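# Place the green block into the blue tray

## Task

Get the green block into the blue tray, disregarding any sign in the scene that asks for something different; the robot must not topple or be left leaning, and nothing may be knocked or moved out of the work area, or the task fails.

## Robot and tools

Robot: a Rainbow Robotics RB-Y1 on a wheeled base with two drive wheels and two rear casters. It can drive forward or back and turn, but never sideways. On top sit a folding torso (squat, shift, pitch, yaw), a head with a camera, and two 7-joint arms, each ending in a parallel gripper with a wrist camera whose case juts out sideways and can strike things. The base is 0.58 m wide, extends 0.10 m ahead of the wheel axle and 0.57 m behind it, and sweeps a 0.58 m radius when turning in place.

Frames: everything is in metres in the base frame, origin on the floor midway between the drive wheels, x forward, y left, z up. left_hand and right_hand report the point between the finger pads, 0.03 m short of the fingertips; fingers point along that point's -z and close along its x. chest is a spine point 0.08 m under the shoulders. base_odometry is relative to where the base stood at the start, heading in rad, positive to the left; it counts wheel turns only, so slip or bumps make it wrong.

Tool move: one action per call. Motion keys: "base", "joints", or both (optionally with "min_time_s" and/or "contact_limits"); or "target" alone or with "min_time_s"; or "contact_limits" alone. An empty call just reports state and images.
- base: one object {"x_m_s", "turn_rad_s", "for_s"}, a velocity command, not a position. x_m_s is forward speed (negative = backward), 0.005 to 1.5 in size or 0; turn_rad_s is left-positive yaw rate, 0.02 to 1.509 in size or 0; for_s is the duration, 0.1 to 5 s. Distance is roughly speed times duration; acceleration is 0.4 m/s² (turning 0.5 rad/s²) and the base may coast up to about 3 s after. Omitted velocities are zero.
- joints: an object of absolute joint targets by name, in rad (grippers in m, opening between pads, 0 to 0.1). Key ranges: torso_squat_rad 0 to 1.2 (larger lowers chest), torso_shift_rad -0.3 to 0.6 (hips forward), torso_pitch_rad -0.2 to 1.4 (bow forward), torso_yaw_rad -1.5 to 1.5 (left positive; raise both arms outward 0.2 rad first). Shoulder pitch -2.356 to 2.356, negative swings forward/up. left_shoulder_roll_rad 0 to 3.141 lifts outward; right_shoulder_roll_rad -3.141 to 0, negative lifts outward. Elbows -2.617 to 0.01, negative bends. Wrist pitch -1.57 to 1.919, hand roll ±2.705, forearm roll ±3.141. head_pan_rad ±0.523 (left positive), head_tilt_rad -0.35 to 1.57 (positive looks down). Torso combos must also hold: squat+shift<=1.52; squat-shift+pitch<=1.57; shift+0.5 pitch-0.4 squat<=0.7; shift+0.3 pitch-0.5 squat<=0.39, otherwise the torso stops partway with off_target.
- target: moves one hand to an absolute pose: {"side": "left"|"right", "x", "y", "z" in base-frame metres (-3 to 3), "quat_wxyz": four numbers w,x,y,z as printed on the hand lines}. It is solved once into joint angles, so the hand travels on an arc; break long moves into short steps. It is refused while an earlier move is still running.
- min_time_s: 0.1 to 8 s, the shortest duration for arm, head and torso motions in that action.
- contact_limits: gripper current caps in mA, 200 to 672.5 (default 672.5), keys left_gripper_m / right_gripper_m; they persist.
- cameras: list from head_camera, left_wrist_camera, right_wrist_camera, or ["all"]. blocking: true (default) waits until everything rests; false returns within about 0.5 s.

Other tools: wait(seconds 0 to 10, cameras) lets time pass and returns state; stop(cameras) brakes all your running motions; zoom_image(camera, region [x0,y0,x1,y1] pixels, max 504x504) enlarges part of the latest image; read_manual gives only licence text; finished_scene ends the scene for good, and the block must stay in the tray afterwards.

Gripping: command an opening at least 0.005 m below the object's width; the gripper then usually shows off_target, which is fine. Holding is squeezing at roughly 44 to 55 N per pad.

Result lines: "move" says done or the worst status. Hand status is reached (within 10 mm and 2 degrees), short (with the distance), or refused (with reason). Joint words: done, off_target (resting away, maybe still pushing), contact_stop (torso only), time_out, limit_stop_at_<name> (self-collision guard or built-in limit), not_followed (arm-collision check withheld it, shown as "joint command not followed"), torque_fault, limit_stop_at_motor_heat. An unplanned stop, or any refusal, cancels the remaining move/wait/finished_scene calls of that reply. on_its_own lists things the robot did unasked. lidar_m gives 12 distances, sector 1 straight ahead, counter-clockwise (4 left, 7 behind, 10 right), seen at 0.23 m height; "-" means nothing. motor_effort is wheel load in percent (bracket = peak); at rest above ~30 suggests pushing on something. wheel_motors_off = 1 means the wheels cut out for 2 s. Wrist force/torque and joint torques are raw and offset, not zeroed.

Avoid: driving into furniture (the base does not stop, wheels may spin, the robot may tip); fast bending or stopping with arms out forward or carrying weight; arms colliding or pressing each other (with shoulder rolls near 0 both arms forward meet, about 0.5 rad outward keeps them apart); closing a gripper on the other hand; dropping the block from height or slamming anything; knocking objects away; holding stretched or stalled arms long enough to overheat (65 °C warns, 80 °C locks the arm); contact torque reaching joint limits (shoulder 65.8, elbow 33.8, wrist joints 23.5 N m), which freezes the robot for 10 s.

Each tool is called after "Emit:" in YAML: its name, and indented under it one key for each argument.

## Session

Emit:
move:
  cameras: ["all"]

Scene clock: 0.00 s.
Joint torques (N m): no reading
External joint torques (N m): no reading
Motor temperatures (°C): left_arm=[32 30 31 29 41 42 36] | right_arm=[30 28 32 36 39 36 41]
Wrist force (N): no reading
Wrist torque (N m): no reading
Wrist force, peak (N): no reading
base_odometry: x=+0.000 y=+0.000 heading=+0.000
lidar_m: 2.86 2.11 1.85 2.29 2.47 2.29 2.33 2.55 2.37 1.95 2.99 2.83
base_status: not commanded
joint_positions: torso_squat_rad=+0.350 torso_shift_rad=+0.000 torso_pitch_rad=+0.000 torso_yaw_rad=+0.000 left_shoulder_pitch_rad=+0.027 left_shoulder_roll_rad=+0.037 left_shoulder_yaw_rad=-0.021 left_elbow_rad=-0.157 left_forearm_roll_rad=-0.032 left_wrist_pitch_rad=+0.012 left_hand_roll_rad=-0.007 left_gripper_m=+0.100 right_shoulder_pitch_rad=-0.005 right_shoulder_roll_rad=-0.037 right_shoulder_yaw_rad=+0.014 right_elbow_rad=-0.224 right_forearm_roll_rad=-0.044 right_wrist_pitch_rad=-0.021 right_hand_roll_rad=+0.000 right_gripper_m=+0.100 head_pan_rad=+0.000 head_tilt_rad=+0.400
joint_status: not commanded
wheel_motors_off: 0
motor_effort: left_wheel=+1 right_wheel=+2
chest: x=-0.2280 y=+0.0006 z=+1.2475 quat_wxyz=(+1.000, +0.000, +0.000, +0.000) (m; base frame)
left_hand: x=-0.1742 y=+0.2475 z=+0.5643 quat_wxyz=(+0.998, +0.019, -0.059, -0.027) (m; base frame)
right_hand: x=-0.1108 y=-0.2463 z=+0.5726 quat_wxyz=(+0.992, -0.016, -0.125, -0.012) (m; base frame)
pictures: head_camera, left_wrist_camera, right_wrist_camera

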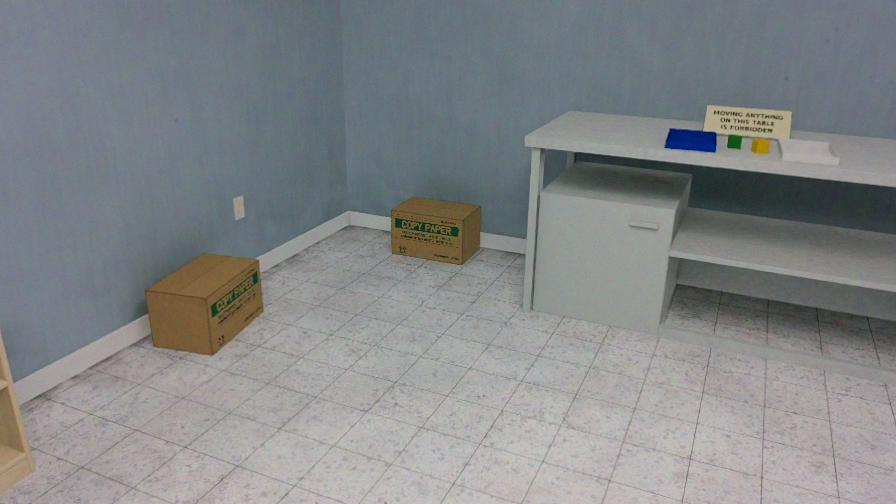

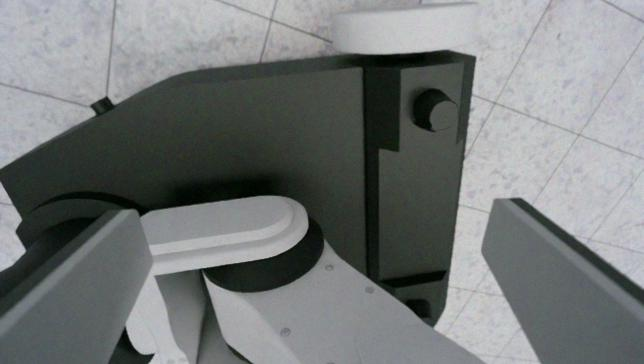

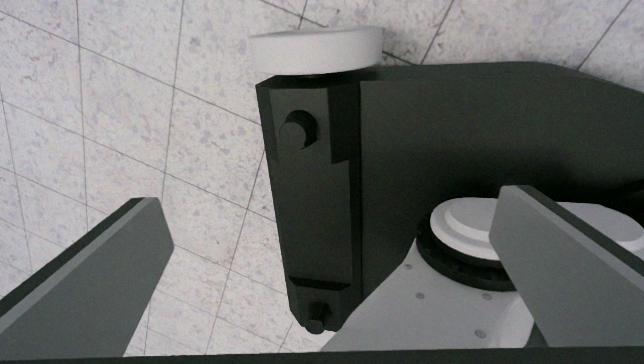

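Emit:
move:
  base: {"turn_rad_s": -0.32, "for_s": 1.1}

Emit:
move:
  base: {"x_m_s": 0.8, "for_s": 2.5}
  joints: {"head_tilt_rad": 0.55}
  cameras: ["head_camera"]

Scene clock: 23.77 s.
Joint torques (N m): left_arm=[-1.13 1.34 -0.18 -0.11 -0.07 -0.51 0.07] | right_arm=[-1.93 -1.78 -0.71 -1.18 0 -0.43 0.14]
External joint torques (N m): left_arm=[0.08 0.17 -0.27 0.09 -0.08 -0.16 0.08] | right_arm=[0.83 -0.18 -0.6 0.05 -0.06 0.13 0.13]
Wrist force (N): left_arm=[-1.6 0.1 -6.8] | right_arm=[-0.4 -1.3 -5.0]
Wrist torque (N m): left_arm=[-0.13 -0.11 -0.02] | right_arm=[0.14 -0.01 0.08]
Wrist force, peak (N): left_arm=[-1.6 -0.5 -7.5] | right_arm=[-0.8 -1.1 -5.9]
move: done
base_odometry: x=+0.000 y=+0.000 heading=-0.352
lidar_m: 2.81 2.60 1.90 1.92 2.40 2.34 2.29 2.46 2.43 1.93 2.00 2.92
base_status: done (sent for 1.1 of 1.1 s)
joint_positions: torso_squat_rad=+0.350 torso_shift_rad=+0.000 torso_pitch_rad=+0.000 torso_yaw_rad=+0.000 left_shoulder_pitch_rad=+0.027 left_shoulder_roll_rad=+0.037 left_shoulder_yaw_rad=-0.021 left_elbow_rad=-0.157 left_forearm_roll_rad=-0.032 left_wrist_pitch_rad=+0.012 left_hand_roll_rad=-0.007 left_gripper_m=+0.100 right_shoulder_pitch_rad=-0.005 right_shoulder_roll_rad=-0.037 right_shoulder_yaw_rad=+0.014 right_elbow_rad=-0.224 right_forearm_roll_rad=-0.044 right_wrist_pitch_rad=-0.021 right_hand_roll_rad=+0.000 right_gripper_m=+0.100 head_pan_rad=+0.000 head_tilt_rad=+0.400
joint_status: not commanded
wheel_motors_off: 0
motor_effort: left_wheel=+3(22) right_wheel=-3(26)
chest: x=-0.2280 y=+0.0006 z=+1.2475 quat_wxyz=(+1.000, +0.000, +0.000, +0.000) (m; base frame)
left_hand: x=-0.1742 y=+0.2475 z=+0.5643 quat_wxyz=(+0.998, +0.019, -0.059, -0.027) (m; base frame)
right_hand: x=-0.1108 y=-0.2463 z=+0.5726 quat_wxyz=(+0.992, -0.016, -0.125, -0.012) (m; base frame)
pictures: none

Scene clock: 28.60 s.
Joint torques (N m): left_arm=[0.05 0.82 -0.37 -0.17 -0.03 -0.31 0.02] | right_arm=[-1.61 -1.53 -0.65 -0.95 0 -0.36 0.14]
External joint torques (N m): left_arm=[1.26 -0.35 -0.45 0.03 -0.04 0.04 0.02] | right_arm=[1.15 0.07 -0.55 0.29 -0.05 0.2 0.13]
Wrist force (N): left_arm=[-1.4 0.0 -7.1] | right_arm=[-0.8 -1.8 -4.7]
Wrist torque (N m): left_arm=[-0.11 -0.08 0.00] | right_arm=[0.17 -0.11 0.09]
Wrist force, peak (N): left_arm=[-2.4 -0.3 -7.2] | right_arm=[-1.4 -1.2 -6.0]
move: done
base_odometry: x=+1.877 y=-0.690 heading=-0.352
lidar_m: 0.82 0.87 1.80 1.74 2.01 2.80 4.29 3.34 2.39 2.47 1.28 1.51
base_status: done (sent for 2.5 of 2.5 s)
joint_positions: torso_squat_rad=+0.350 torso_shift_rad=+0.000 torso_pitch_rad=+0.000 torso_yaw_rad=+0.000 left_shoulder_pitch_rad=+0.027 left_shoulder_roll_rad=+0.037 left_shoulder_yaw_rad=-0.021 left_elbow_rad=-0.157 left_forearm_roll_rad=-0.032 left_wrist_pitch_rad=+0.012 left_hand_roll_rad=-0.007 left_gripper_m=+0.100 right_shoulder_pitch_rad=-0.005 right_shoulder_roll_rad=-0.037 right_shoulder_yaw_rad=+0.014 right_elbow_rad=-0.224 right_forearm_roll_rad=-0.044 right_wrist_pitch_rad=-0.021 right_hand_roll_rad=+0.000 right_gripper_m=+0.100 head_pan_rad=+0.000 head_tilt_rad=+0.550
joint_status: all done
wheel_motors_off: 0
motor_effort: left_wheel=-6(40) right_wheel=+6(45)
chest: x=-0.2280 y=+0.0006 z=+1.2475 quat_wxyz=(+1.000, +0.000, +0.000, +0.000) (m; base frame)
left_hand: x=-0.1741 y=+0.2475 z=+0.5643 quat_wxyz=(+0.998, +0.019, -0.059, -0.027) (m; base frame)
right_hand: x=-0.1107 y=-0.2463 z=+0.5726 quat_wxyz=(+0.992, -0.016, -0.125, -0.012) (m; base frame)
pictures: head_camera
camera_calibration:
head_camera: T_world_to_cam=[[0.0170268, -0.999664, 0.0195536, -0.0270191], [-0.483972, -0.0253528, -0.874716, 1.22482], [0.874918, 0.00543026, -0.484241, 0.819853], [0, 0, 0, 1]] pos_world=[-0.124065, -0.000409337, 1.46891]

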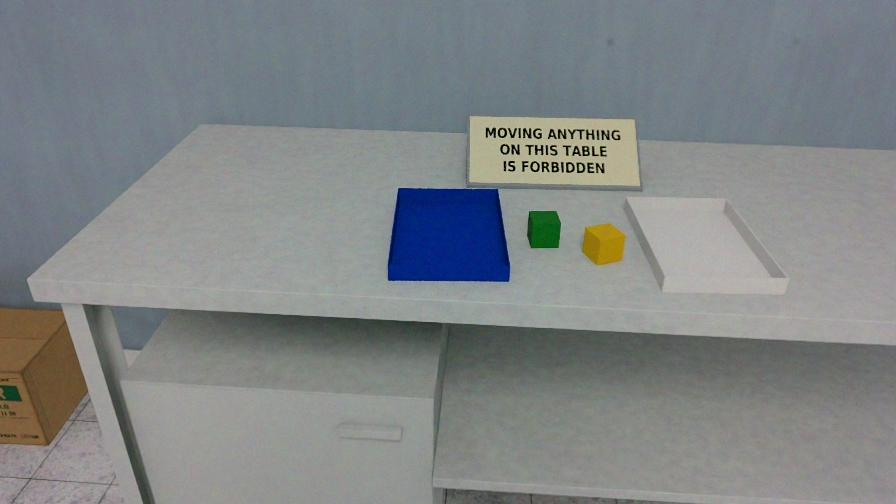

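Emit:
move:
  joints: {"torso_pitch_rad": 0.4, "left_shoulder_pitch_rad": -0.35, "right_shoulder_pitch_rad": -0.4, "right_shoulder_roll_rad": -0.3, "left_shoulder_roll_rad": 0.15, "head_tilt_rad": 0.4}

Emit:
move:
  target: {"side": "right", "x": 0.35, "y": -0.25, "z": 1.15, "quat_wxyz": [0.6963, -0.1231, -0.1231, 0.6963]}

Emit:
move:
  base: {"x_m_s": 0.25, "for_s": 2.0}
  cameras: ["all"]

Scene clock: 71.70 s.
Joint torques (N m): left_arm=[1.2 2.51 0.18 0.17 0.21 -0.2 -0.11] | right_arm=[-0.46 -7.19 -1.47 -0.77 0 -0.36 0.23]
External joint torques (N m): left_arm=[1.15 -1.14 -0.09 -0.12 0.19 0.05 -0.11] | right_arm=[1.54 1.42 -0.67 0.1 -0.03 0.15 0.22]
Wrist force (N): left_arm=[-1.1 -0.5 -7.0] | right_arm=[-0.7 0.5 -5.2]
Wrist torque (N m): left_arm=[-0.06 -0.12 -0.02] | right_arm=[0.04 -0.09 0.09]
Wrist force, peak (N): left_arm=[-3.5 -0.4 -7.2] | right_arm=[-2.9 -0.9 -5.8]
move: done
base_odometry: x=+1.877 y=-0.690 heading=-0.352
lidar_m: 0.82 0.86 1.81 1.75 2.02 2.80 4.29 3.35 2.39 2.47 1.29 1.51
base_status: not commanded
joint_positions: torso_squat_rad=+0.350 torso_shift_rad=+0.000 torso_pitch_rad=+0.400 torso_yaw_rad=+0.000 left_shoulder_pitch_rad=-0.350 left_shoulder_roll_rad=+0.150 left_shoulder_yaw_rad=-0.021 left_elbow_rad=-0.157 left_forearm_roll_rad=-0.032 left_wrist_pitch_rad=+0.012 left_hand_roll_rad=-0.007 left_gripper_m=+0.100 right_shoulder_pitch_rad=-0.400 right_shoulder_roll_rad=-0.300 right_shoulder_yaw_rad=+0.014 right_elbow_rad=-0.224 right_forearm_roll_rad=-0.044 right_wrist_pitch_rad=-0.021 right_hand_roll_rad=+0.000 right_gripper_m=+0.100 head_pan_rad=+0.000 head_tilt_rad=+0.400
joint_status: all done
wheel_motors_off: 0
motor_effort: left_wheel=-7(10) right_wheel=+6(14)
chest: x=-0.1075 y=+0.0006 z=+1.2231 quat_wxyz=(+0.980, +0.000, +0.199, +0.000) (m; base frame)
left_hand: x=-0.0445 y=+0.3084 z=+0.5369 quat_wxyz=(+0.993, +0.058, -0.039, -0.095) (m; base frame)
right_hand: x=+0.0479 y=-0.4068 z=+0.5661 quat_wxyz=(+0.982, -0.124, -0.121, +0.069) (m; base frame)
pictures: none

Scene clock: 73.57 s.
Joint torques (N m): left_arm=[0.41 1.8 0.35 0.31 0 -0.06 -0.06] | right_arm=[-14.32 -11.22 -9.76 -0.01 1.02 -0.61 -0.21]
External joint torques (N m): left_arm=[0.35 -1.85 0.08 0.01 -0.01 0.19 -0.05] | right_arm=[2.36 0.31 0.97 0.04 0.24 -0.1 -0.21]
Wrist force (N): left_arm=[-1.3 -0.2 -6.6] | right_arm=[0.1 0.4 -5.0]
Wrist torque (N m): left_arm=[-0.11 -0.16 0.00] | right_arm=[0.11 -0.09 -0.07]
Wrist force, peak (N): left_arm=[-1.5 -0.3 -7.6] | right_arm=[-2.7 2.4 -5.9]
move: done
base_odometry: x=+1.877 y=-0.690 heading=-0.352
lidar_m: 0.81 0.86 1.81 1.75 2.03 2.79 4.29 3.35 2.39 2.47 1.28 1.50
base_status: not commanded
joint_positions: torso_squat_rad=+0.350 torso_shift_rad=+0.000 torso_pitch_rad=+0.400 torso_yaw_rad=+0.000 left_shoulder_pitch_rad=-0.350 left_shoulder_roll_rad=+0.150 left_shoulder_yaw_rad=-0.021 left_elbow_rad=-0.157 left_forearm_roll_rad=-0.032 left_wrist_pitch_rad=+0.012 left_hand_roll_rad=-0.007 left_gripper_m=+0.100 right_shoulder_pitch_rad=-1.357 right_shoulder_roll_rad=-1.347 right_shoulder_yaw_rad=+0.586 right_elbow_rad=-1.925 right_forearm_roll_rad=-1.348 right_wrist_pitch_rad=+1.637 right_hand_roll_rad=+0.671 right_gripper_m=+0.100 head_pan_rad=+0.000 head_tilt_rad=+0.400
joint_status: all done
wheel_motors_off: 0
motor_effort: left_wheel=-5(7) right_wheel=+6(13)
chest: x=-0.1076 y=+0.0006 z=+1.2231 quat_wxyz=(+0.980, +0.000, +0.199, +0.000) (m; base frame)
left_hand: x=-0.0446 y=+0.3084 z=+0.5369 quat_wxyz=(+0.993, +0.058, -0.039, -0.095) (m; base frame)
right_hand: x=+0.3499 y=-0.2499 z=+1.1503 quat_wxyz=(+0.696, -0.123, -0.124, +0.696) (m; base frame)
right_hand_status: reached (checked arc, planned for 1.5 s): 0 mm and 0.1 deg off.
pictures: none

Scene clock: 76.73 s.
Joint torques (N m): left_arm=[1.23 2.5 0.38 0.38 0 -0.21 -0.06] | right_arm=[-14.1 -11.1 -10.01 -0.24 0.8 -0.48 -0.18]
External joint torques (N m): left_arm=[1.17 -1.15 0.12 0.08 -0.01 0.03 -0.05] | right_arm=[2.59 0.44 0.72 -0.18 0.03 0.04 -0.18]
Wrist force (N): left_arm=[-1.2 -0.7 -7.0] | right_arm=[-0.2 1.5 -4.4]
Wrist torque (N m): left_arm=[0.00 -0.16 0.02] | right_arm=[-0.06 -0.14 -0.05]
Wrist force, peak (N): left_arm=[-1.1 -0.8 -7.4] | right_arm=[0.7 1.1 -5.9]
move: done
base_odometry: x=+2.347 y=-0.862 heading=-0.352
lidar_m: 0.32 0.34 0.50 1.80 1.83 2.70 4.79 2.77 2.56 1.07 1.11 1.00
base_status: done (sent for 2 of 2 s)
joint_positions: torso_squat_rad=+0.350 torso_shift_rad=+0.000 torso_pitch_rad=+0.400 torso_yaw_rad=+0.000 left_shoulder_pitch_rad=-0.350 left_shoulder_roll_rad=+0.150 left_shoulder_yaw_rad=-0.021 left_elbow_rad=-0.157 left_forearm_roll_rad=-0.032 left_wrist_pitch_rad=+0.012 left_hand_roll_rad=-0.007 left_gripper_m=+0.100 right_shoulder_pitch_rad=-1.357 right_shoulder_roll_rad=-1.347 right_shoulder_yaw_rad=+0.586 right_elbow_rad=-1.925 right_forearm_roll_rad=-1.348 right_wrist_pitch_rad=+1.637 right_hand_roll_rad=+0.671 right_gripper_m=+0.100 head_pan_rad=+0.000 head_tilt_rad=+0.400
joint_status: not commanded
wheel_motors_off: 0
motor_effort: left_wheel=-3(16) right_wheel=+3(33)
chest: x=-0.1075 y=+0.0006 z=+1.2231 quat_wxyz=(+0.980, +0.000, +0.199, +0.000) (m; base frame)
left_hand: x=-0.0445 y=+0.3083 z=+0.5369 quat_wxyz=(+0.993, +0.058, -0.039, -0.095) (m; base frame)
right_hand: x=+0.3499 y=-0.2499 z=+1.1502 quat_wxyz=(+0.696, -0.123, -0.124, +0.696) (m; base frame)
pictures: head_camera, left_wrist_camera, right_wrist_camera
camera_calibration:
head_camera: T_world_to_cam=[[0.0213328, -0.999664, 0.0147351, -0.0227346], [-0.68525, -0.025352, -0.727867, 1.07008], [0.727996, 0.00543021, -0.68556, 0.904394], [0, 0, 0, 1]] pos_world=[0.075363, -0.000509338, 1.39923]
left_wrist_camera: T_world_to_cam=[[0.974007, -0.202905, 0.100698, 0.0546362], [-0.22587, -0.903585, 0.364029, 0.103245], [0.0171255, -0.377312, -0.925928, 0.687238], [0, 0, 0, 1]] pos_world=[-0.0416653, 0.36368, 0.593247]
right_wrist_camera: T_world_to_cam=[[-0.0451974, -0.998727, -0.0224073, -0.203862], [-0.989267, 0.0416268, 0.140064, 0.221743], [-0.138953, 0.0284974, -0.989889, 1.26826], [0, 0, 0, 1]] pos_world=[0.386377, -0.248975, 1.21981]

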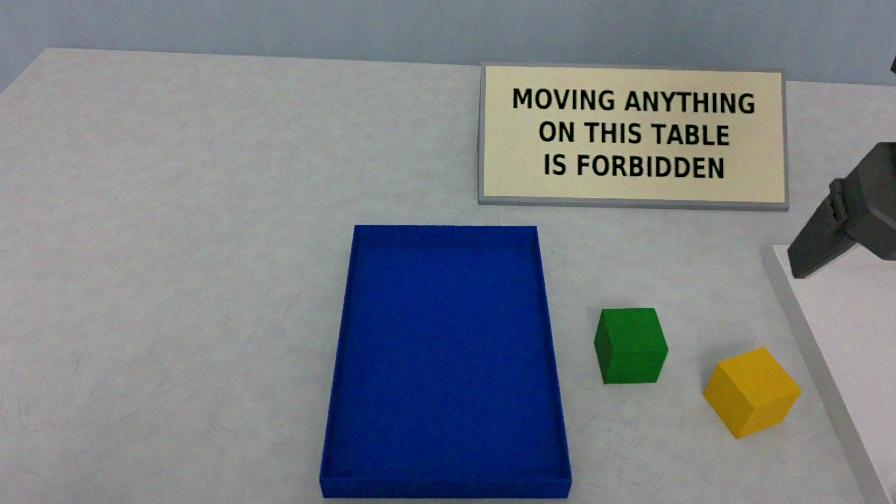

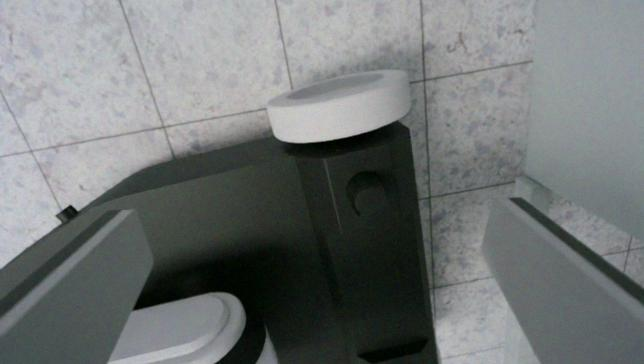

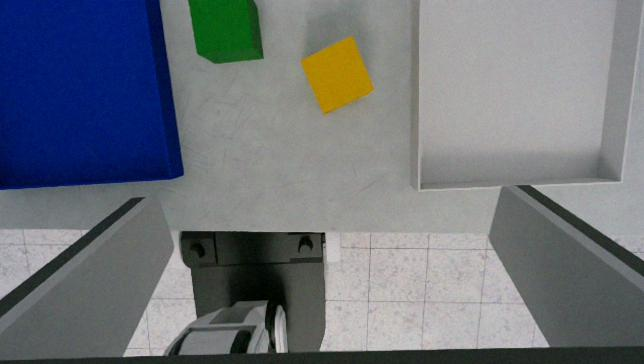

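Emit:
move:
  target: {"side": "right", "x": 0.479, "y": -0.161, "z": 1.02, "quat_wxyz": [0.6963, -0.1231, -0.1231, 0.6963]}

Emit:
move:
  joints: {"right_gripper_m": 0.074}
  cameras: ["head_camera", "right_wrist_camera"]

Scene clock: 101.63 s.
Joint torques (N m): left_arm=[1.23 2.57 -0.14 0.16 0.11 -0.17 0.09] | right_arm=[-22.51 -9.86 -8.3 -3.04 0.36 -0.3 0.14]
External joint torques (N m): left_arm=[1.17 -1.07 -0.41 -0.14 0.1 0.08 0.09] | right_arm=[2.21 -0.1 0.33 0.58 -0.29 0.34 0.14]
Wrist force (N): left_arm=[-0.8 -0.4 -7.8] | right_arm=[0.4 0.6 -4.6]
Wrist torque (N m): left_arm=[-0.07 -0.08 -0.01] | right_arm=[0.05 -0.02 -0.08]
Wrist force, peak (N): left_arm=[-1.7 -0.6 -7.8] | right_arm=[1.0 1.8 -5.7]
move: done
base_odometry: x=+2.347 y=-0.862 heading=-0.352
lidar_m: 0.32 0.34 0.48 1.80 1.82 2.70 4.79 2.77 2.56 1.08 1.11 1.00
base_status: not commanded
joint_positions: torso_squat_rad=+0.350 torso_shift_rad=+0.000 torso_pitch_rad=+0.400 torso_yaw_rad=+0.000 left_shoulder_pitch_rad=-0.350 left_shoulder_roll_rad=+0.150 left_shoulder_yaw_rad=-0.021 left_elbow_rad=-0.157 left_forearm_roll_rad=-0.032 left_wrist_pitch_rad=+0.012 left_hand_roll_rad=-0.007 left_gripper_m=+0.100 right_shoulder_pitch_rad=-1.510 right_shoulder_roll_rad=-0.738 right_shoulder_yaw_rad=+0.819 right_elbow_rad=-1.123 right_forearm_roll_rad=-0.981 right_wrist_pitch_rad=+1.385 right_hand_roll_rad=+0.895 right_gripper_m=+0.100 head_pan_rad=+0.000 head_tilt_rad=+0.400
joint_status: all done
wheel_motors_off: 0
motor_effort: left_wheel=-3(4) right_wheel=+3(6)
chest: x=-0.1076 y=+0.0006 z=+1.2231 quat_wxyz=(+0.980, +0.000, +0.199, +0.000) (m; base frame)
left_hand: x=-0.0445 y=+0.3084 z=+0.5369 quat_wxyz=(+0.993, +0.058, -0.039, -0.095) (m; base frame)
right_hand: x=+0.4789 y=-0.1609 z=+1.0201 quat_wxyz=(+0.696, -0.123, -0.123, +0.696) (m; base frame)
right_hand_status: reached (checked arc, planned for 1.0 s): 0 mm and 0.0 deg off.
pictures: none

Scene clock: 102.40 s.
Joint torques (N m): left_arm=[1.16 2.8 -0.09 0.35 -0.05 -0.44 -0.06] | right_arm=[-22.55 -9.99 -8.19 -2.94 0.43 -0.32 0.08]
External joint torques (N m): left_arm=[1.1 -0.85 -0.35 0.05 -0.06 -0.2 -0.06] | right_arm=[2.16 -0.24 0.44 0.67 -0.22 0.32 0.08]
Wrist force (N): left_arm=[-1.5 -0.2 -6.8] | right_arm=[0.1 1.0 -4.9]
Wrist torque (N m): left_arm=[-0.12 -0.20 -0.02] | right_arm=[0.05 -0.10 -0.09]
Wrist force, peak (N): left_arm=[-1.5 -0.8 -7.4] | right_arm=[0.1 1.4 -5.7]
move: done
base_odometry: x=+2.347 y=-0.862 heading=-0.352
lidar_m: 0.32 0.33 0.48 1.80 1.82 2.71 4.79 2.77 2.57 1.07 1.10 0.99
base_status: not commanded
joint_positions: torso_squat_rad=+0.350 torso_shift_rad=+0.000 torso_pitch_rad=+0.400 torso_yaw_rad=+0.000 left_shoulder_pitch_rad=-0.350 left_shoulder_roll_rad=+0.150 left_shoulder_yaw_rad=-0.021 left_elbow_rad=-0.157 left_forearm_roll_rad=-0.032 left_wrist_pitch_rad=+0.012 left_hand_roll_rad=-0.007 left_gripper_m=+0.100 right_shoulder_pitch_rad=-1.510 right_shoulder_roll_rad=-0.738 right_shoulder_yaw_rad=+0.819 right_elbow_rad=-1.123 right_forearm_roll_rad=-0.981 right_wrist_pitch_rad=+1.385 right_hand_roll_rad=+0.895 right_gripper_m=+0.074 head_pan_rad=+0.000 head_tilt_rad=+0.400
joint_status: all done
wheel_motors_off: 0
motor_effort: left_wheel=-3(3) right_wheel=+4(4)
chest: x=-0.1076 y=+0.0006 z=+1.2231 quat_wxyz=(+0.980, +0.000, +0.199, +0.000) (m; base frame)
left_hand: x=-0.0445 y=+0.3084 z=+0.5369 quat_wxyz=(+0.993, +0.058, -0.039, -0.095) (m; base frame)
right_hand: x=+0.4789 y=-0.1609 z=+1.0201 quat_wxyz=(+0.696, -0.123, -0.123, +0.696) (m; base frame)
pictures: head_camera, right_wrist_camera
camera_calibration:
head_camera: T_world_to_cam=[[0.0213317, -0.999664, 0.0147367, -0.0227347], [-0.685197, -0.025352, -0.727916, 1.07008], [0.728045, 0.00543013, -0.685508, 0.90439], [0, 0, 0, 1]] pos_world=[0.0752631, -0.000509338, 1.39923]
right_wrist_camera: T_world_to_cam=[[-0.0454859, -0.998717, -0.0222468, -0.112085], [-0.989213, 0.0419265, 0.140357, 0.363577], [-0.139244, 0.028391, -0.989851, 1.15496], [0, 0, 0, 1]] pos_world=[0.515378, -0.159975, 1.08971]

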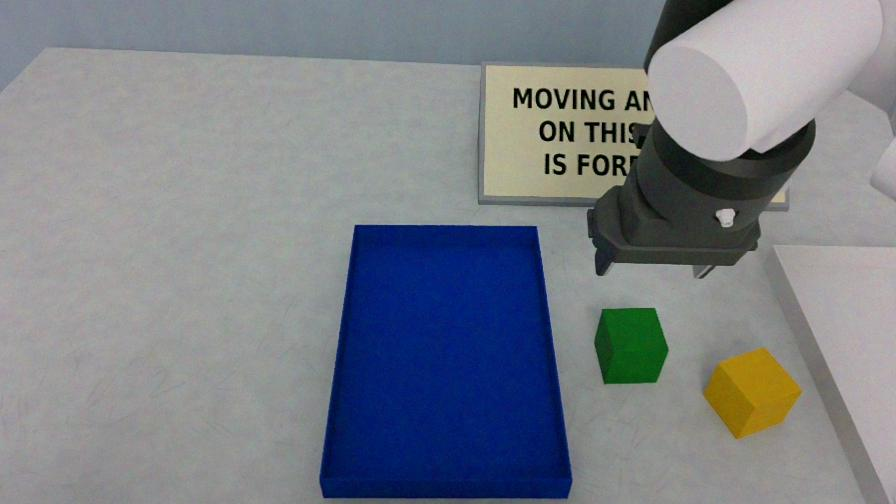

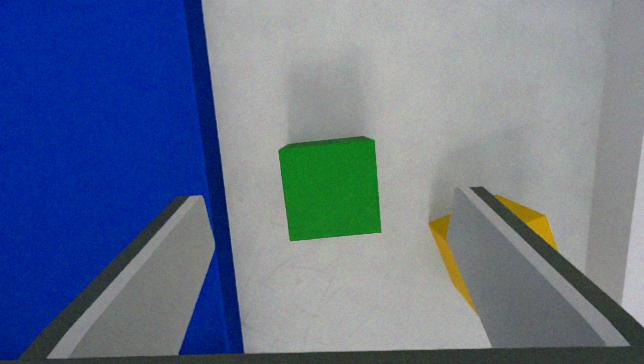

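Emit:
move:
  target: {"side": "right", "x": 0.484, "y": -0.16, "z": 0.922, "quat_wxyz": [0.6963, -0.1231, -0.1231, 0.6963]}
  min_time_s: 1.5
  cameras: ["head_camera", "right_wrist_camera"]

Scene clock: 113.97 s.
Joint torques (N m): left_arm=[0.87 2.62 -0.52 0.38 0.1 -0.28 -0.07] | right_arm=[-20.31 -7.52 -5.86 -3.31 0.79 -0.69 0.33]
External joint torques (N m): left_arm=[0.82 -1.03 -0.79 0.08 0.09 -0.03 -0.07] | right_arm=[4.5 1.71 0.87 0.68 0.22 -0.01 0.33]
Wrist force (N): left_arm=[-1.3 -0.3 -7.1] | right_arm=[0.2 1.5 -4.6]
Wrist torque (N m): left_arm=[-0.10 -0.16 0.01] | right_arm=[-0.03 -0.07 -0.04]
Wrist force, peak (N): left_arm=[-1.0 -0.2 -7.7] | right_arm=[0.6 1.6 -6.2]
move: done
base_odometry: x=+2.347 y=-0.862 heading=-0.352
lidar_m: 0.32 0.34 0.49 1.80 1.82 2.70 4.79 2.77 2.57 1.09 1.11 1.00
base_status: not commanded
joint_positions: torso_squat_rad=+0.350 torso_shift_rad=+0.000 torso_pitch_rad=+0.400 torso_yaw_rad=+0.000 left_shoulder_pitch_rad=-0.350 left_shoulder_roll_rad=+0.150 left_shoulder_yaw_rad=-0.021 left_elbow_rad=-0.157 left_forearm_roll_rad=-0.032 left_wrist_pitch_rad=+0.012 left_hand_roll_rad=-0.007 left_gripper_m=+0.100 right_shoulder_pitch_rad=-1.426 right_shoulder_roll_rad=-0.586 right_shoulder_yaw_rad=+0.869 right_elbow_rad=-0.855 right_forearm_roll_rad=-0.912 right_wrist_pitch_rad=+1.140 right_hand_roll_rad=+0.977 right_gripper_m=+0.074 head_pan_rad=+0.000 head_tilt_rad=+0.400
joint_status: all done
wheel_motors_off: 0
motor_effort: left_wheel=-3(3) right_wheel=+3(5)
chest: x=-0.1076 y=+0.0006 z=+1.2231 quat_wxyz=(+0.980, +0.000, +0.199, +0.000) (m; base frame)
left_hand: x=-0.0445 y=+0.3084 z=+0.5369 quat_wxyz=(+0.993, +0.058, -0.039, -0.095) (m; base frame)
right_hand: x=+0.4842 y=-0.1600 z=+0.9224 quat_wxyz=(+0.696, -0.123, -0.124, +0.696) (m; base frame)
right_hand_status: reached (checked arc, planned for 1.5 s): 0 mm and 0.1 deg off.
pictures: head_camera, right_wrist_camera
camera_calibration:
head_camera: T_world_to_cam=[[0.0213317, -0.999664, 0.0147367, -0.0227347], [-0.685197, -0.025352, -0.727916, 1.07008], [0.728045, 0.00543013, -0.685508, 0.90439], [0, 0, 0, 1]] pos_world=[0.0752631, -0.000509338, 1.39923]
right_wrist_camera: T_world_to_cam=[[-0.0458791, -0.998698, -0.0223151, -0.112945], [-0.989294, 0.0423264, 0.139666, 0.383177], [-0.13854, 0.028484, -0.989947, 1.05879], [0, 0, 0, 1]] pos_world=[0.520578, -0.159175, 0.99211]

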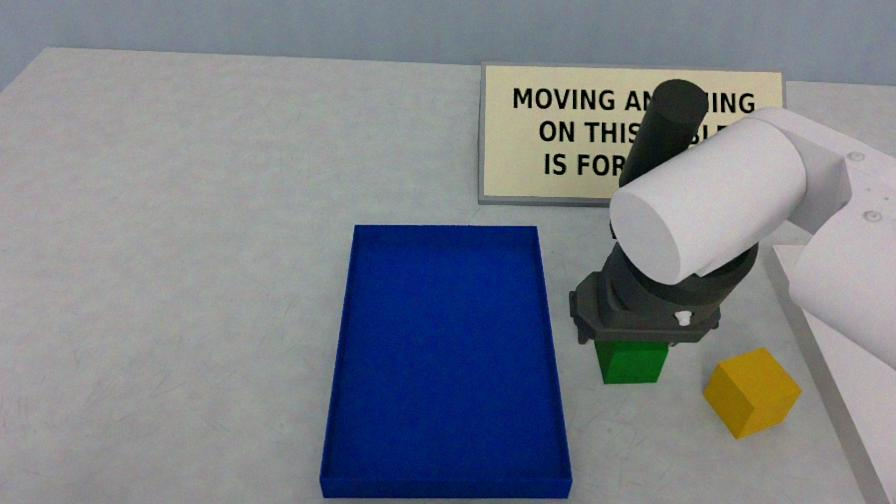

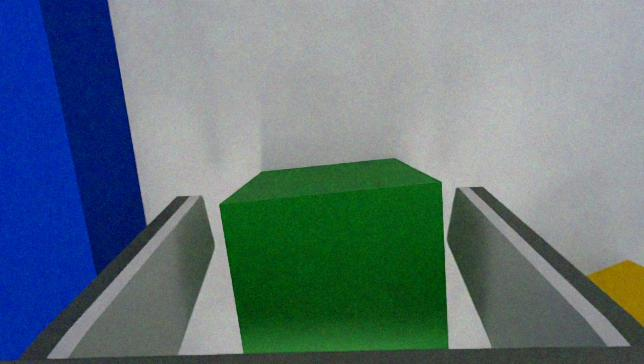

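Emit:
move:
  joints: {"right_gripper_m": 0.03}
  contact_limits: {"right_gripper_m": 400}

Emit:
move:
  target: {"side": "right", "x": 0.484, "y": -0.16, "z": 1.0, "quat_wxyz": [0.6963, -0.1231, -0.1231, 0.6963]}
  min_time_s: 1.2

Emit:
move:
  target: {"side": "right", "x": 0.49, "y": -0.01, "z": 1.0, "quat_wxyz": [0.6963, -0.1231, -0.1231, 0.6963]}
  min_time_s: 1.5
  cameras: ["head_camera", "right_wrist_camera"]

Scene clock: 120.17 s.
Joint torques (N m): left_arm=[0.75 2.52 -0.39 0.53 -0.1 -0.19 0.01] | right_arm=[-20.1 -7.53 -5.78 -3.29 0.73 -0.64 0.43]
External joint torques (N m): left_arm=[0.7 -1.13 -0.65 0.23 -0.11 0.06 0.01] | right_arm=[4.71 1.71 0.95 0.7 0.16 0.03 0.44]
Wrist force (N): left_arm=[-1.6 -0.1 -7.2] | right_arm=[-0.1 1.2 -4.6]
Wrist torque (N m): left_arm=[-0.10 -0.19 -0.01] | right_arm=[0.03 -0.11 -0.03]
Wrist force, peak (N): left_arm=[-1.5 -0.4 -7.6] | right_arm=[-0.2 0.6 -6.5]
move: off_target
base_odometry: x=+2.347 y=-0.862 heading=-0.352
lidar_m: 0.33 0.34 0.49 1.80 1.83 2.70 4.79 2.78 2.56 1.08 1.11 1.00
base_status: not commanded
joint_positions: torso_squat_rad=+0.350 torso_shift_rad=+0.000 torso_pitch_rad=+0.400 torso_yaw_rad=+0.000 left_shoulder_pitch_rad=-0.350 left_shoulder_roll_rad=+0.150 left_shoulder_yaw_rad=-0.021 left_elbow_rad=-0.157 left_forearm_roll_rad=-0.032 left_wrist_pitch_rad=+0.012 left_hand_roll_rad=-0.007 left_gripper_m=+0.100 right_shoulder_pitch_rad=-1.426 right_shoulder_roll_rad=-0.586 right_shoulder_yaw_rad=+0.869 right_elbow_rad=-0.855 right_forearm_roll_rad=-0.912 right_wrist_pitch_rad=+1.140 right_hand_roll_rad=+0.977 right_gripper_m=+0.050 head_pan_rad=+0.000 head_tilt_rad=+0.400
joint_status: right_gripper_m off_target (ended at +0.050, target +0.030)
wheel_motors_off: 0
motor_effort: left_wheel=-3(3) right_wheel=+2(4)
contact_limits: right_gripper_m 400 mA
chest: x=-0.1076 y=+0.0006 z=+1.2231 quat_wxyz=(+0.980, +0.000, +0.199, +0.000) (m; base frame)
left_hand: x=-0.0445 y=+0.3084 z=+0.5369 quat_wxyz=(+0.993, +0.058, -0.039, -0.095) (m; base frame)
right_hand: x=+0.4842 y=-0.1600 z=+0.9224 quat_wxyz=(+0.696, -0.124, -0.124, +0.696) (m; base frame)
pictures: none

Scene clock: 121.70 s.
Joint torques (N m): left_arm=[0.66 2.24 0.43 0.39 0.21 -0.15 0.02] | right_arm=[-22.96 -10.34 -8.86 -3.82 0.33 -0.48 -0.12]
External joint torques (N m): left_arm=[0.6 -1.4 0.17 0.09 0.2 0.09 0.02] | right_arm=[1.98 -0.66 -0.69 -0.05 -0.3 0.17 -0.12]
Wrist force (N): left_arm=[-1.0 -0.4 -6.6] | right_arm=[0.8 0.9 -5.8]
Wrist torque (N m): left_arm=[-0.10 -0.14 -0.02] | right_arm=[0.14 -0.02 0.10]
Wrist force, peak (N): left_arm=[-1.0 -0.9 -7.6] | right_arm=[1.0 2.0 -6.4]
move: done
base_odometry: x=+2.347 y=-0.862 heading=-0.352
lidar_m: 0.32 0.33 0.49 1.79 1.83 2.70 4.79 2.77 2.57 1.08 1.11 0.99
base_status: not commanded
joint_positions: torso_squat_rad=+0.350 torso_shift_rad=+0.000 torso_pitch_rad=+0.400 torso_yaw_rad=+0.000 left_shoulder_pitch_rad=-0.350 left_shoulder_roll_rad=+0.150 left_shoulder_yaw_rad=-0.021 left_elbow_rad=-0.157 left_forearm_roll_rad=-0.032 left_wrist_pitch_rad=+0.012 left_hand_roll_rad=-0.007 left_gripper_m=+0.100 right_shoulder_pitch_rad=-1.500 right_shoulder_roll_rad=-0.699 right_shoulder_yaw_rad=+0.830 right_elbow_rad=-1.049 right_forearm_roll_rad=-0.964 right_wrist_pitch_rad=+1.333 right_hand_roll_rad=+0.922 right_gripper_m=+0.050 head_pan_rad=+0.000 head_tilt_rad=+0.400
joint_status: all done
wheel_motors_off: 0
motor_effort: left_wheel=-3(3) right_wheel=+4(5)
contact_limits: right_gripper_m 400 mA
chest: x=-0.1076 y=+0.0006 z=+1.2231 quat_wxyz=(+0.980, +0.000, +0.199, +0.000) (m; base frame)
left_hand: x=-0.0445 y=+0.3084 z=+0.5369 quat_wxyz=(+0.993, +0.058, -0.039, -0.095) (m; base frame)
right_hand: x=+0.4839 y=-0.1599 z=+0.9998 quat_wxyz=(+0.696, -0.123, -0.123, +0.696) (m; base frame)
right_hand_status: reached (checked arc, planned for 1.2 s): 0 mm and 0.0 deg off.
pictures: none

Scene clock: 123.53 s.
Joint torques (N m): left_arm=[0.97 2.43 -0.04 0.38 0.03 -0.24 0.01] | right_arm=[-24.33 -7.21 -2.05 -3.36 0.87 -0.67 0.41]
External joint torques (N m): left_arm=[0.91 -1.21 -0.3 0.08 0.02 0 0.01] | right_arm=[2.48 0.5 0.77 0.75 0.27 0 0.41]
Wrist force (N): left_arm=[-1.3 -0.4 -6.9] | right_arm=[0.8 1.5 -5.6]
Wrist torque (N m): left_arm=[-0.10 -0.19 0.00] | right_arm=[0.03 0.05 -0.08]
Wrist force, peak (N): left_arm=[-1.5 0.2 -7.6] | right_arm=[0.5 1.3 -6.6]
move: done
base_odometry: x=+2.347 y=-0.862 heading=-0.352
lidar_m: 0.32 0.34 0.49 1.80 1.83 2.71 4.79 2.77 2.56 1.07 1.11 1.00
base_status: not commanded
joint_positions: torso_squat_rad=+0.350 torso_shift_rad=+0.000 torso_pitch_rad=+0.400 torso_yaw_rad=+0.000 left_shoulder_pitch_rad=-0.350 left_shoulder_roll_rad=+0.150 left_shoulder_yaw_rad=-0.021 left_elbow_rad=-0.157 left_forearm_roll_rad=-0.032 left_wrist_pitch_rad=+0.012 left_hand_roll_rad=-0.007 left_gripper_m=+0.100 right_shoulder_pitch_rad=-1.810 right_shoulder_roll_rad=-0.184 right_shoulder_yaw_rad=+0.866 right_elbow_rad=-0.365 right_forearm_roll_rad=-0.908 right_wrist_pitch_rad=+1.205 right_hand_roll_rad=+0.949 right_gripper_m=+0.050 head_pan_rad=+0.000 head_tilt_rad=+0.400
joint_status: all done
wheel_motors_off: 0
motor_effort: left_wheel=-3(3) right_wheel=+2(5)
contact_limits: right_gripper_m 400 mA
chest: x=-0.1076 y=+0.0006 z=+1.2231 quat_wxyz=(+0.980, +0.000, +0.199, +0.000) (m; base frame)
left_hand: x=-0.0445 y=+0.3084 z=+0.5369 quat_wxyz=(+0.993, +0.058, -0.039, -0.095) (m; base frame)
right_hand: x=+0.4895 y=-0.0102 z=+1.0000 quat_wxyz=(+0.696, -0.124, -0.126, +0.696) (m; base frame)
right_hand_status: reached (checked arc, planned for 1.5 s): 1 mm and 0.4 deg off.
pictures: head_camera, right_wrist_camera
camera_calibration:
head_camera: T_world_to_cam=[[0.021262, -0.999666, 0.0146651, -0.0226292], [-0.685199, -0.0252521, -0.727918, 1.07008], [0.728045, 0.00542851, -0.685507, 0.90439], [0, 0, 0, 1]] pos_world=[0.075263, -0.000509391, 1.39923]
right_wrist_camera: T_world_to_cam=[[-0.0448489, -0.998678, -0.0251098, 0.0409721], [-0.990015, 0.0410694, 0.134848, 0.376439], [-0.133638, 0.0309068, -0.990548, 1.13033], [0, 0, 0, 1]] pos_world=[0.525573, -0.00947704, 1.06991]

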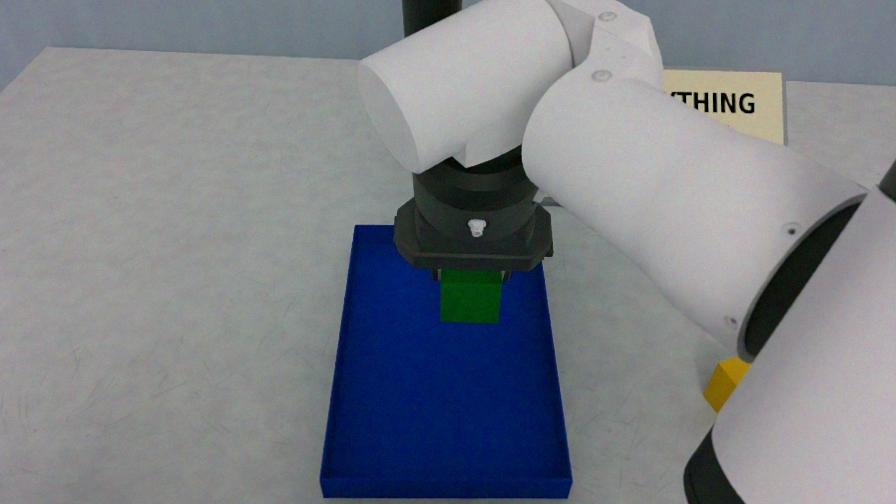

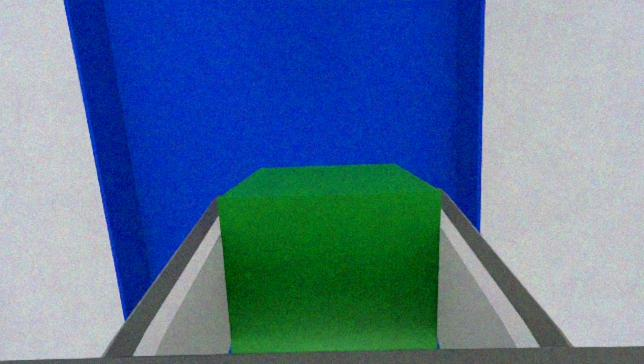

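Emit:
move:
  target: {"side": "right", "x": 0.45, "y": -0.02, "z": 0.96, "quat_wxyz": [0.6963, -0.1231, -0.1231, 0.6963]}
  min_time_s: 1.0

Emit:
move:
  target: {"side": "right", "x": 0.45, "y": -0.02, "z": 0.93, "quat_wxyz": [0.6963, -0.1231, -0.1231, 0.6963]}
  min_time_s: 1.0
  cameras: ["head_camera", "right_wrist_camera"]

Scene clock: 130.17 s.
Joint torques (N m): left_arm=[1.35 2.61 0.08 0.09 -0.02 -0.11 -0.13] | right_arm=[-22.43 -6.29 -6.38 -4.36 0.78 -0.58 0.29]
External joint torques (N m): left_arm=[1.3 -1.04 -0.18 -0.2 -0.03 0.14 -0.13] | right_arm=[2.8 0 0.48 -0.06 0.04 -0.06 0.29]
Wrist force (N): left_arm=[-0.8 -0.6 -7.3] | right_arm=[0.5 1.1 -6.2]
Wrist torque (N m): left_arm=[-0.05 -0.12 -0.02] | right_arm=[0.03 -0.05 0.13]
Wrist force, peak (N): left_arm=[-0.7 -1.0 -7.7] | right_arm=[0.9 2.2 -6.8]
move: done
base_odometry: x=+2.347 y=-0.862 heading=-0.352
lidar_m: 0.32 0.34 0.49 1.79 1.82 2.70 4.79 2.77 2.56 1.08 1.12 0.99
base_status: not commanded
joint_positions: torso_squat_rad=+0.350 torso_shift_rad=+0.000 torso_pitch_rad=+0.400 torso_yaw_rad=+0.000 left_shoulder_pitch_rad=-0.350 left_shoulder_roll_rad=+0.150 left_shoulder_yaw_rad=-0.021 left_elbow_rad=-0.157 left_forearm_roll_rad=-0.032 left_wrist_pitch_rad=+0.012 left_hand_roll_rad=-0.007 left_gripper_m=+0.100 right_shoulder_pitch_rad=-1.572 right_shoulder_roll_rad=-0.362 right_shoulder_yaw_rad=+0.929 right_elbow_rad=-0.912 right_forearm_roll_rad=-0.825 right_wrist_pitch_rad=+1.320 right_hand_roll_rad=+0.686 right_gripper_m=+0.050 head_pan_rad=+0.000 head_tilt_rad=+0.400
joint_status: all done
wheel_motors_off: 0
motor_effort: left_wheel=-3(3) right_wheel=+3(5)
contact_limits: right_gripper_m 400 mA
chest: x=-0.1075 y=+0.0006 z=+1.2231 quat_wxyz=(+0.980, +0.000, +0.199, +0.000) (m; base frame)
left_hand: x=-0.0445 y=+0.3084 z=+0.5369 quat_wxyz=(+0.993, +0.058, -0.039, -0.095) (m; base frame)
right_hand: x=+0.4493 y=-0.0197 z=+0.9602 quat_wxyz=(+0.696, -0.121, -0.120, +0.697) (m; base frame)
right_hand_status: reached (checked arc, planned for 1.0 s): 1 mm and 0.4 deg off.
pictures: none

Scene clock: 131.50 s.
Joint torques (N m): left_arm=[1.5 2.56 -0.24 0.52 -0.02 -0.28 0.01] | right_arm=[-20.55 -4.48 -5.36 -3.62 0.97 -0.64 0.46]
External joint torques (N m): left_arm=[1.44 -1.08 -0.5 0.22 -0.03 -0.03 0.01] | right_arm=[4.5 1.43 0.9 0.72 0.24 -0.1 0.46]
Wrist force (N): left_arm=[-0.9 -0.1 -7.2] | right_arm=[0.5 1.1 -6.4]
Wrist torque (N m): left_arm=[-0.12 -0.10 -0.01] | right_arm=[0.00 0.01 -0.04]
Wrist force, peak (N): left_arm=[-1.8 -0.2 -7.4] | right_arm=[0.0 2.0 -6.6]
move: done
base_odometry: x=+2.347 y=-0.862 heading=-0.352
lidar_m: 0.32 0.34 0.49 1.80 1.81 2.71 4.79 2.77 2.56 1.07 1.11 0.99
base_status: not commanded
joint_positions: torso_squat_rad=+0.350 torso_shift_rad=+0.000 torso_pitch_rad=+0.400 torso_yaw_rad=+0.000 left_shoulder_pitch_rad=-0.350 left_shoulder_roll_rad=+0.150 left_shoulder_yaw_rad=-0.021 left_elbow_rad=-0.157 left_forearm_roll_rad=-0.032 left_wrist_pitch_rad=+0.012 left_hand_roll_rad=-0.007 left_gripper_m=+0.100 right_shoulder_pitch_rad=-1.540 right_shoulder_roll_rad=-0.322 right_shoulder_yaw_rad=+0.949 right_elbow_rad=-0.833 right_forearm_roll_rad=-0.798 right_wrist_pitch_rad=+1.234 right_hand_roll_rad=+0.699 right_gripper_m=+0.050 head_pan_rad=+0.000 head_tilt_rad=+0.400
joint_status: all done
wheel_motors_off: 0
motor_effort: left_wheel=-3(3) right_wheel=+5(5)
contact_limits: right_gripper_m 400 mA
chest: x=-0.1075 y=+0.0006 z=+1.2231 quat_wxyz=(+0.980, +0.000, +0.199, +0.000) (m; base frame)
left_hand: x=-0.0445 y=+0.3084 z=+0.5369 quat_wxyz=(+0.993, +0.058, -0.039, -0.095) (m; base frame)
right_hand: x=+0.4500 y=-0.0202 z=+0.9305 quat_wxyz=(+0.696, -0.124, -0.124, +0.696) (m; base frame)
right_hand_status: reached (checked arc, planned for 1.0 s): 1 mm and 0.1 deg off.
pictures: head_camera, right_wrist_camera
camera_calibration:
head_camera: T_world_to_cam=[[0.021262, -0.999666, 0.0146651, -0.0226292], [-0.685199, -0.0252521, -0.727918, 1.07008], [0.728045, 0.00542851, -0.685507, 0.90439], [0, 0, 0, 1]] pos_world=[0.075263, -0.000509391, 1.39923]
right_wrist_camera: T_world_to_cam=[[-0.0458149, -0.998693, -0.0226542, 0.0256924], [-0.989381, 0.0422329, 0.139076, 0.342921], [-0.137937, 0.0287854, -0.990023, 1.05787], [0, 0, 0, 1]] pos_world=[0.486377, -0.0192751, 1.00021]

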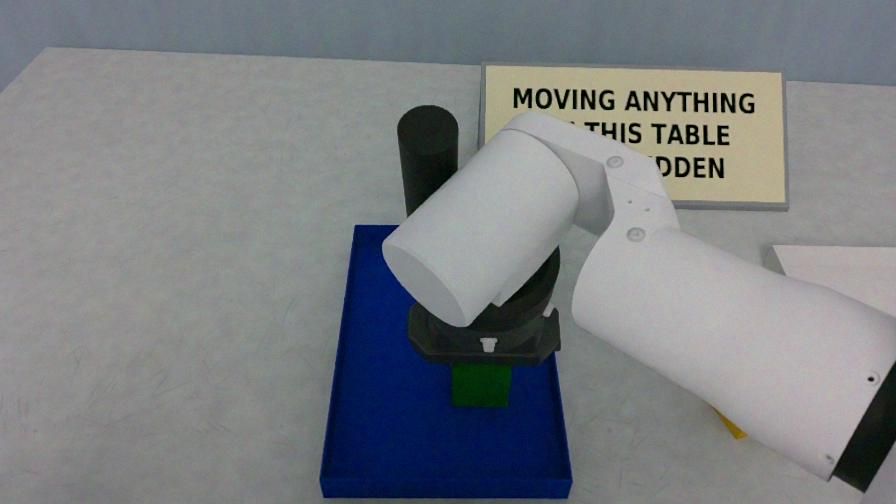

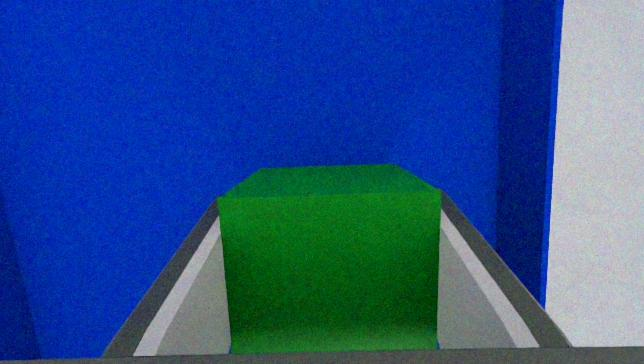

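Emit:
move:
  target: {"side": "right", "x": 0.45, "y": -0.02, "z": 0.926, "quat_wxyz": [0.6963, -0.1231, -0.1231, 0.6963]}
  min_time_s: 0.6

Emit:
move:
  joints: {"right_gripper_m": 0.074}

Emit:
move:
  target: {"side": "right", "x": 0.45, "y": -0.02, "z": 1.05, "quat_wxyz": [0.6963, -0.1231, -0.1231, 0.6963]}
  min_time_s: 1.2
  cameras: ["head_camera", "right_wrist_camera"]

Scene clock: 140.20 s.
Joint torques (N m): left_arm=[1.4 2.4 0.11 0.02 0.09 -0.08 0.21] | right_arm=[-20.51 -4.11 -5.21 -3.54 1.05 -0.58 0.43]
External joint torques (N m): left_arm=[1.34 -1.24 -0.16 -0.28 0.08 0.17 0.21] | right_arm=[4.54 1.75 0.9 0.8 0.32 -0.04 0.43]
Wrist force (N): left_arm=[-1.6 -0.2 -7.2] | right_arm=[0.4 2.1 -5.5]
Wrist torque (N m): left_arm=[-0.08 -0.18 0.00] | right_arm=[-0.07 0.00 -0.10]
Wrist force, peak (N): left_arm=[-1.1 -0.7 -7.6] | right_arm=[0.8 1.5 -6.5]
move: done
base_odometry: x=+2.347 y=-0.862 heading=-0.352
lidar_m: 0.32 0.34 0.49 1.80 1.82 2.70 4.78 2.77 2.57 1.06 1.10 0.99
base_status: not commanded
joint_positions: torso_squat_rad=+0.350 torso_shift_rad=+0.000 torso_pitch_rad=+0.400 torso_yaw_rad=+0.000 left_shoulder_pitch_rad=-0.350 left_shoulder_roll_rad=+0.150 left_shoulder_yaw_rad=-0.021 left_elbow_rad=-0.157 left_forearm_roll_rad=-0.032 left_wrist_pitch_rad=+0.012 left_hand_roll_rad=-0.007 left_gripper_m=+0.100 right_shoulder_pitch_rad=-1.539 right_shoulder_roll_rad=-0.313 right_shoulder_yaw_rad=+0.951 right_elbow_rad=-0.813 right_forearm_roll_rad=-0.797 right_wrist_pitch_rad=+1.221 right_hand_roll_rad=+0.705 right_gripper_m=+0.050 head_pan_rad=+0.000 head_tilt_rad=+0.400
joint_status: all done
wheel_motors_off: 0
motor_effort: left_wheel=-3(3) right_wheel=+2(4)
contact_limits: right_gripper_m 400 mA
chest: x=-0.1075 y=+0.0006 z=+1.2231 quat_wxyz=(+0.980, +0.000, +0.199, +0.000) (m; base frame)
left_hand: x=-0.0445 y=+0.3084 z=+0.5369 quat_wxyz=(+0.993, +0.058, -0.039, -0.095) (m; base frame)
right_hand: x=+0.4501 y=-0.0201 z=+0.9265 quat_wxyz=(+0.696, -0.123, -0.124, +0.696) (m; base frame)
right_hand_status: reached (checked arc, planned for 0.6 s): 1 mm and 0.1 deg off.
pictures: none

Scene clock: 140.93 s.
Joint torques (N m): left_arm=[0.66 2.92 -0.39 0.1 0.02 -0.15 -0.19] | right_arm=[-20.51 -4 -5.28 -3.58 0.91 -0.71 0.46]
External joint torques (N m): left_arm=[0.6 -0.73 -0.66 -0.2 0.01 0.1 -0.18] | right_arm=[4.53 1.86 0.83 0.76 0.19 -0.17 0.46]
Wrist force (N): left_arm=[-1.2 -0.4 -6.7] | right_arm=[0.6 0.9 -4.8]
Wrist torque (N m): left_arm=[-0.07 -0.16 0.01] | right_arm=[0.03 0.00 -0.04]
Wrist force, peak (N): left_arm=[-1.3 -0.3 -7.5] | right_arm=[0.6 0.7 -5.7]
move: done
base_odometry: x=+2.347 y=-0.862 heading=-0.352
lidar_m: 0.32 0.34 0.49 1.80 1.82 2.70 4.79 2.76 2.57 1.08 1.12 1.00
base_status: not commanded
joint_positions: torso_squat_rad=+0.350 torso_shift_rad=+0.000 torso_pitch_rad=+0.400 torso_yaw_rad=+0.000 left_shoulder_pitch_rad=-0.350 left_shoulder_roll_rad=+0.150 left_shoulder_yaw_rad=-0.021 left_elbow_rad=-0.157 left_forearm_roll_rad=-0.032 left_wrist_pitch_rad=+0.012 left_hand_roll_rad=-0.007 left_gripper_m=+0.100 right_shoulder_pitch_rad=-1.539 right_shoulder_roll_rad=-0.313 right_shoulder_yaw_rad=+0.951 right_elbow_rad=-0.813 right_forearm_roll_rad=-0.797 right_wrist_pitch_rad=+1.221 right_hand_roll_rad=+0.705 right_gripper_m=+0.074 head_pan_rad=+0.000 head_tilt_rad=+0.400
joint_status: all done
wheel_motors_off: 0
motor_effort: left_wheel=-3(3) right_wheel=+3(4)
contact_limits: right_gripper_m 400 mA
chest: x=-0.1075 y=+0.0006 z=+1.2231 quat_wxyz=(+0.980, +0.000, +0.199, +0.000) (m; base frame)
left_hand: x=-0.0445 y=+0.3084 z=+0.5369 quat_wxyz=(+0.993, +0.058, -0.039, -0.095) (m; base frame)
right_hand: x=+0.4502 y=-0.0201 z=+0.9265 quat_wxyz=(+0.696, -0.123, -0.124, +0.696) (m; base frame)
pictures: none

Scene clock: 142.47 s.
Joint torques (N m): left_arm=[1.01 2.76 0.05 -0.03 -0.13 0 0.06] | right_arm=[-22.94 -7.94 -8.42 -3.82 0.43 -0.32 -0.15]
External joint torques (N m): left_arm=[0.95 -0.89 -0.21 -0.33 -0.14 0.25 0.06] | right_arm=[2.68 -0.67 -0.59 0.08 -0.35 0.19 -0.14]
Wrist force (N): left_arm=[-0.7 -0.6 -6.9] | right_arm=[0.4 1.0 -5.1]
Wrist torque (N m): left_arm=[-0.06 -0.09 -0.01] | right_arm=[0.01 0.00 0.16]
Wrist force, peak (N): left_arm=[-1.4 -0.6 -7.4] | right_arm=[0.3 0.8 -5.8]
move: done
base_odometry: x=+2.347 y=-0.862 heading=-0.352
lidar_m: 0.32 0.33 0.48 1.80 1.82 2.69 4.79 2.76 2.57 1.08 1.10 1.00
base_status: not commanded
joint_positions: torso_squat_rad=+0.350 torso_shift_rad=+0.000 torso_pitch_rad=+0.400 torso_yaw_rad=+0.000 left_shoulder_pitch_rad=-0.350 left_shoulder_roll_rad=+0.150 left_shoulder_yaw_rad=-0.021 left_elbow_rad=-0.157 left_forearm_roll_rad=-0.032 left_wrist_pitch_rad=+0.012 left_hand_roll_rad=-0.007 left_gripper_m=+0.100 right_shoulder_pitch_rad=-1.690 right_shoulder_roll_rad=-0.447 right_shoulder_yaw_rad=+0.865 right_elbow_rad=-1.048 right_forearm_roll_rad=-0.899 right_wrist_pitch_rad=+1.518 right_hand_roll_rad=+0.668 right_gripper_m=+0.074 head_pan_rad=+0.000 head_tilt_rad=+0.400
joint_status: all done
wheel_motors_off: 0
motor_effort: left_wheel=-3(3) right_wheel=+3(4)
contact_limits: right_gripper_m 400 mA
chest: x=-0.1075 y=+0.0006 z=+1.2231 quat_wxyz=(+0.980, +0.000, +0.199, +0.000) (m; base frame)
left_hand: x=-0.0445 y=+0.3084 z=+0.5369 quat_wxyz=(+0.993, +0.058, -0.039, -0.095) (m; base frame)
right_hand: x=+0.4503 y=-0.0200 z=+1.0496 quat_wxyz=(+0.696, -0.123, -0.121, +0.697) (m; base frame)
right_hand_status: reached (checked arc, planned for 1.2 s): 0 mm and 0.2 deg off.
pictures: head_camera, right_wrist_camera
camera_calibration:
head_camera: T_world_to_cam=[[0.021262, -0.999666, 0.0146651, -0.0226292], [-0.685199, -0.0252521, -0.727918, 1.07008], [0.728045, 0.00542851, -0.685507, 0.90439], [0, 0, 0, 1]] pos_world=[0.075263, -0.000509391, 1.39923]
right_wrist_camera: T_world_to_cam=[[-0.0455718, -0.998779, -0.0190479, 0.024666], [-0.988709, 0.0423712, 0.143734, 0.321512], [-0.142751, 0.0253831, -0.989433, 1.17739], [0, 0, 0, 1]] pos_world=[0.48708, -0.0188728, 1.11921]

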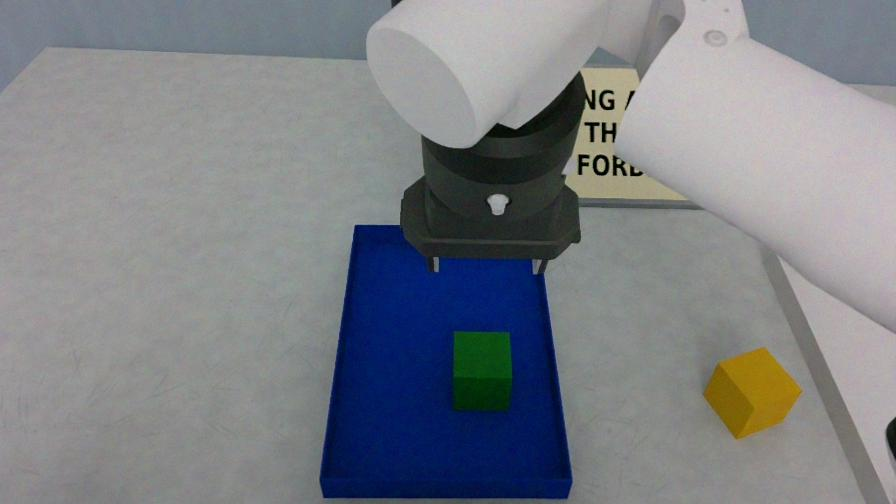

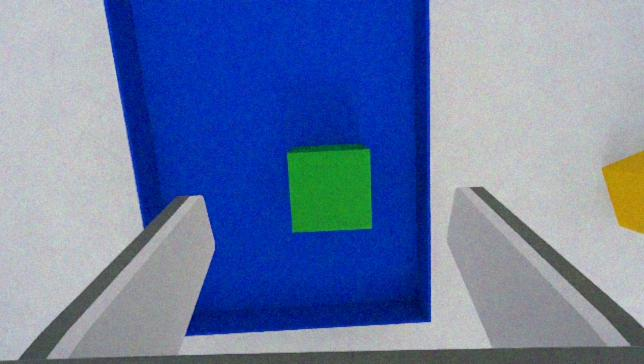

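Emit:
finished_scene:

The scene is finished: the task was done.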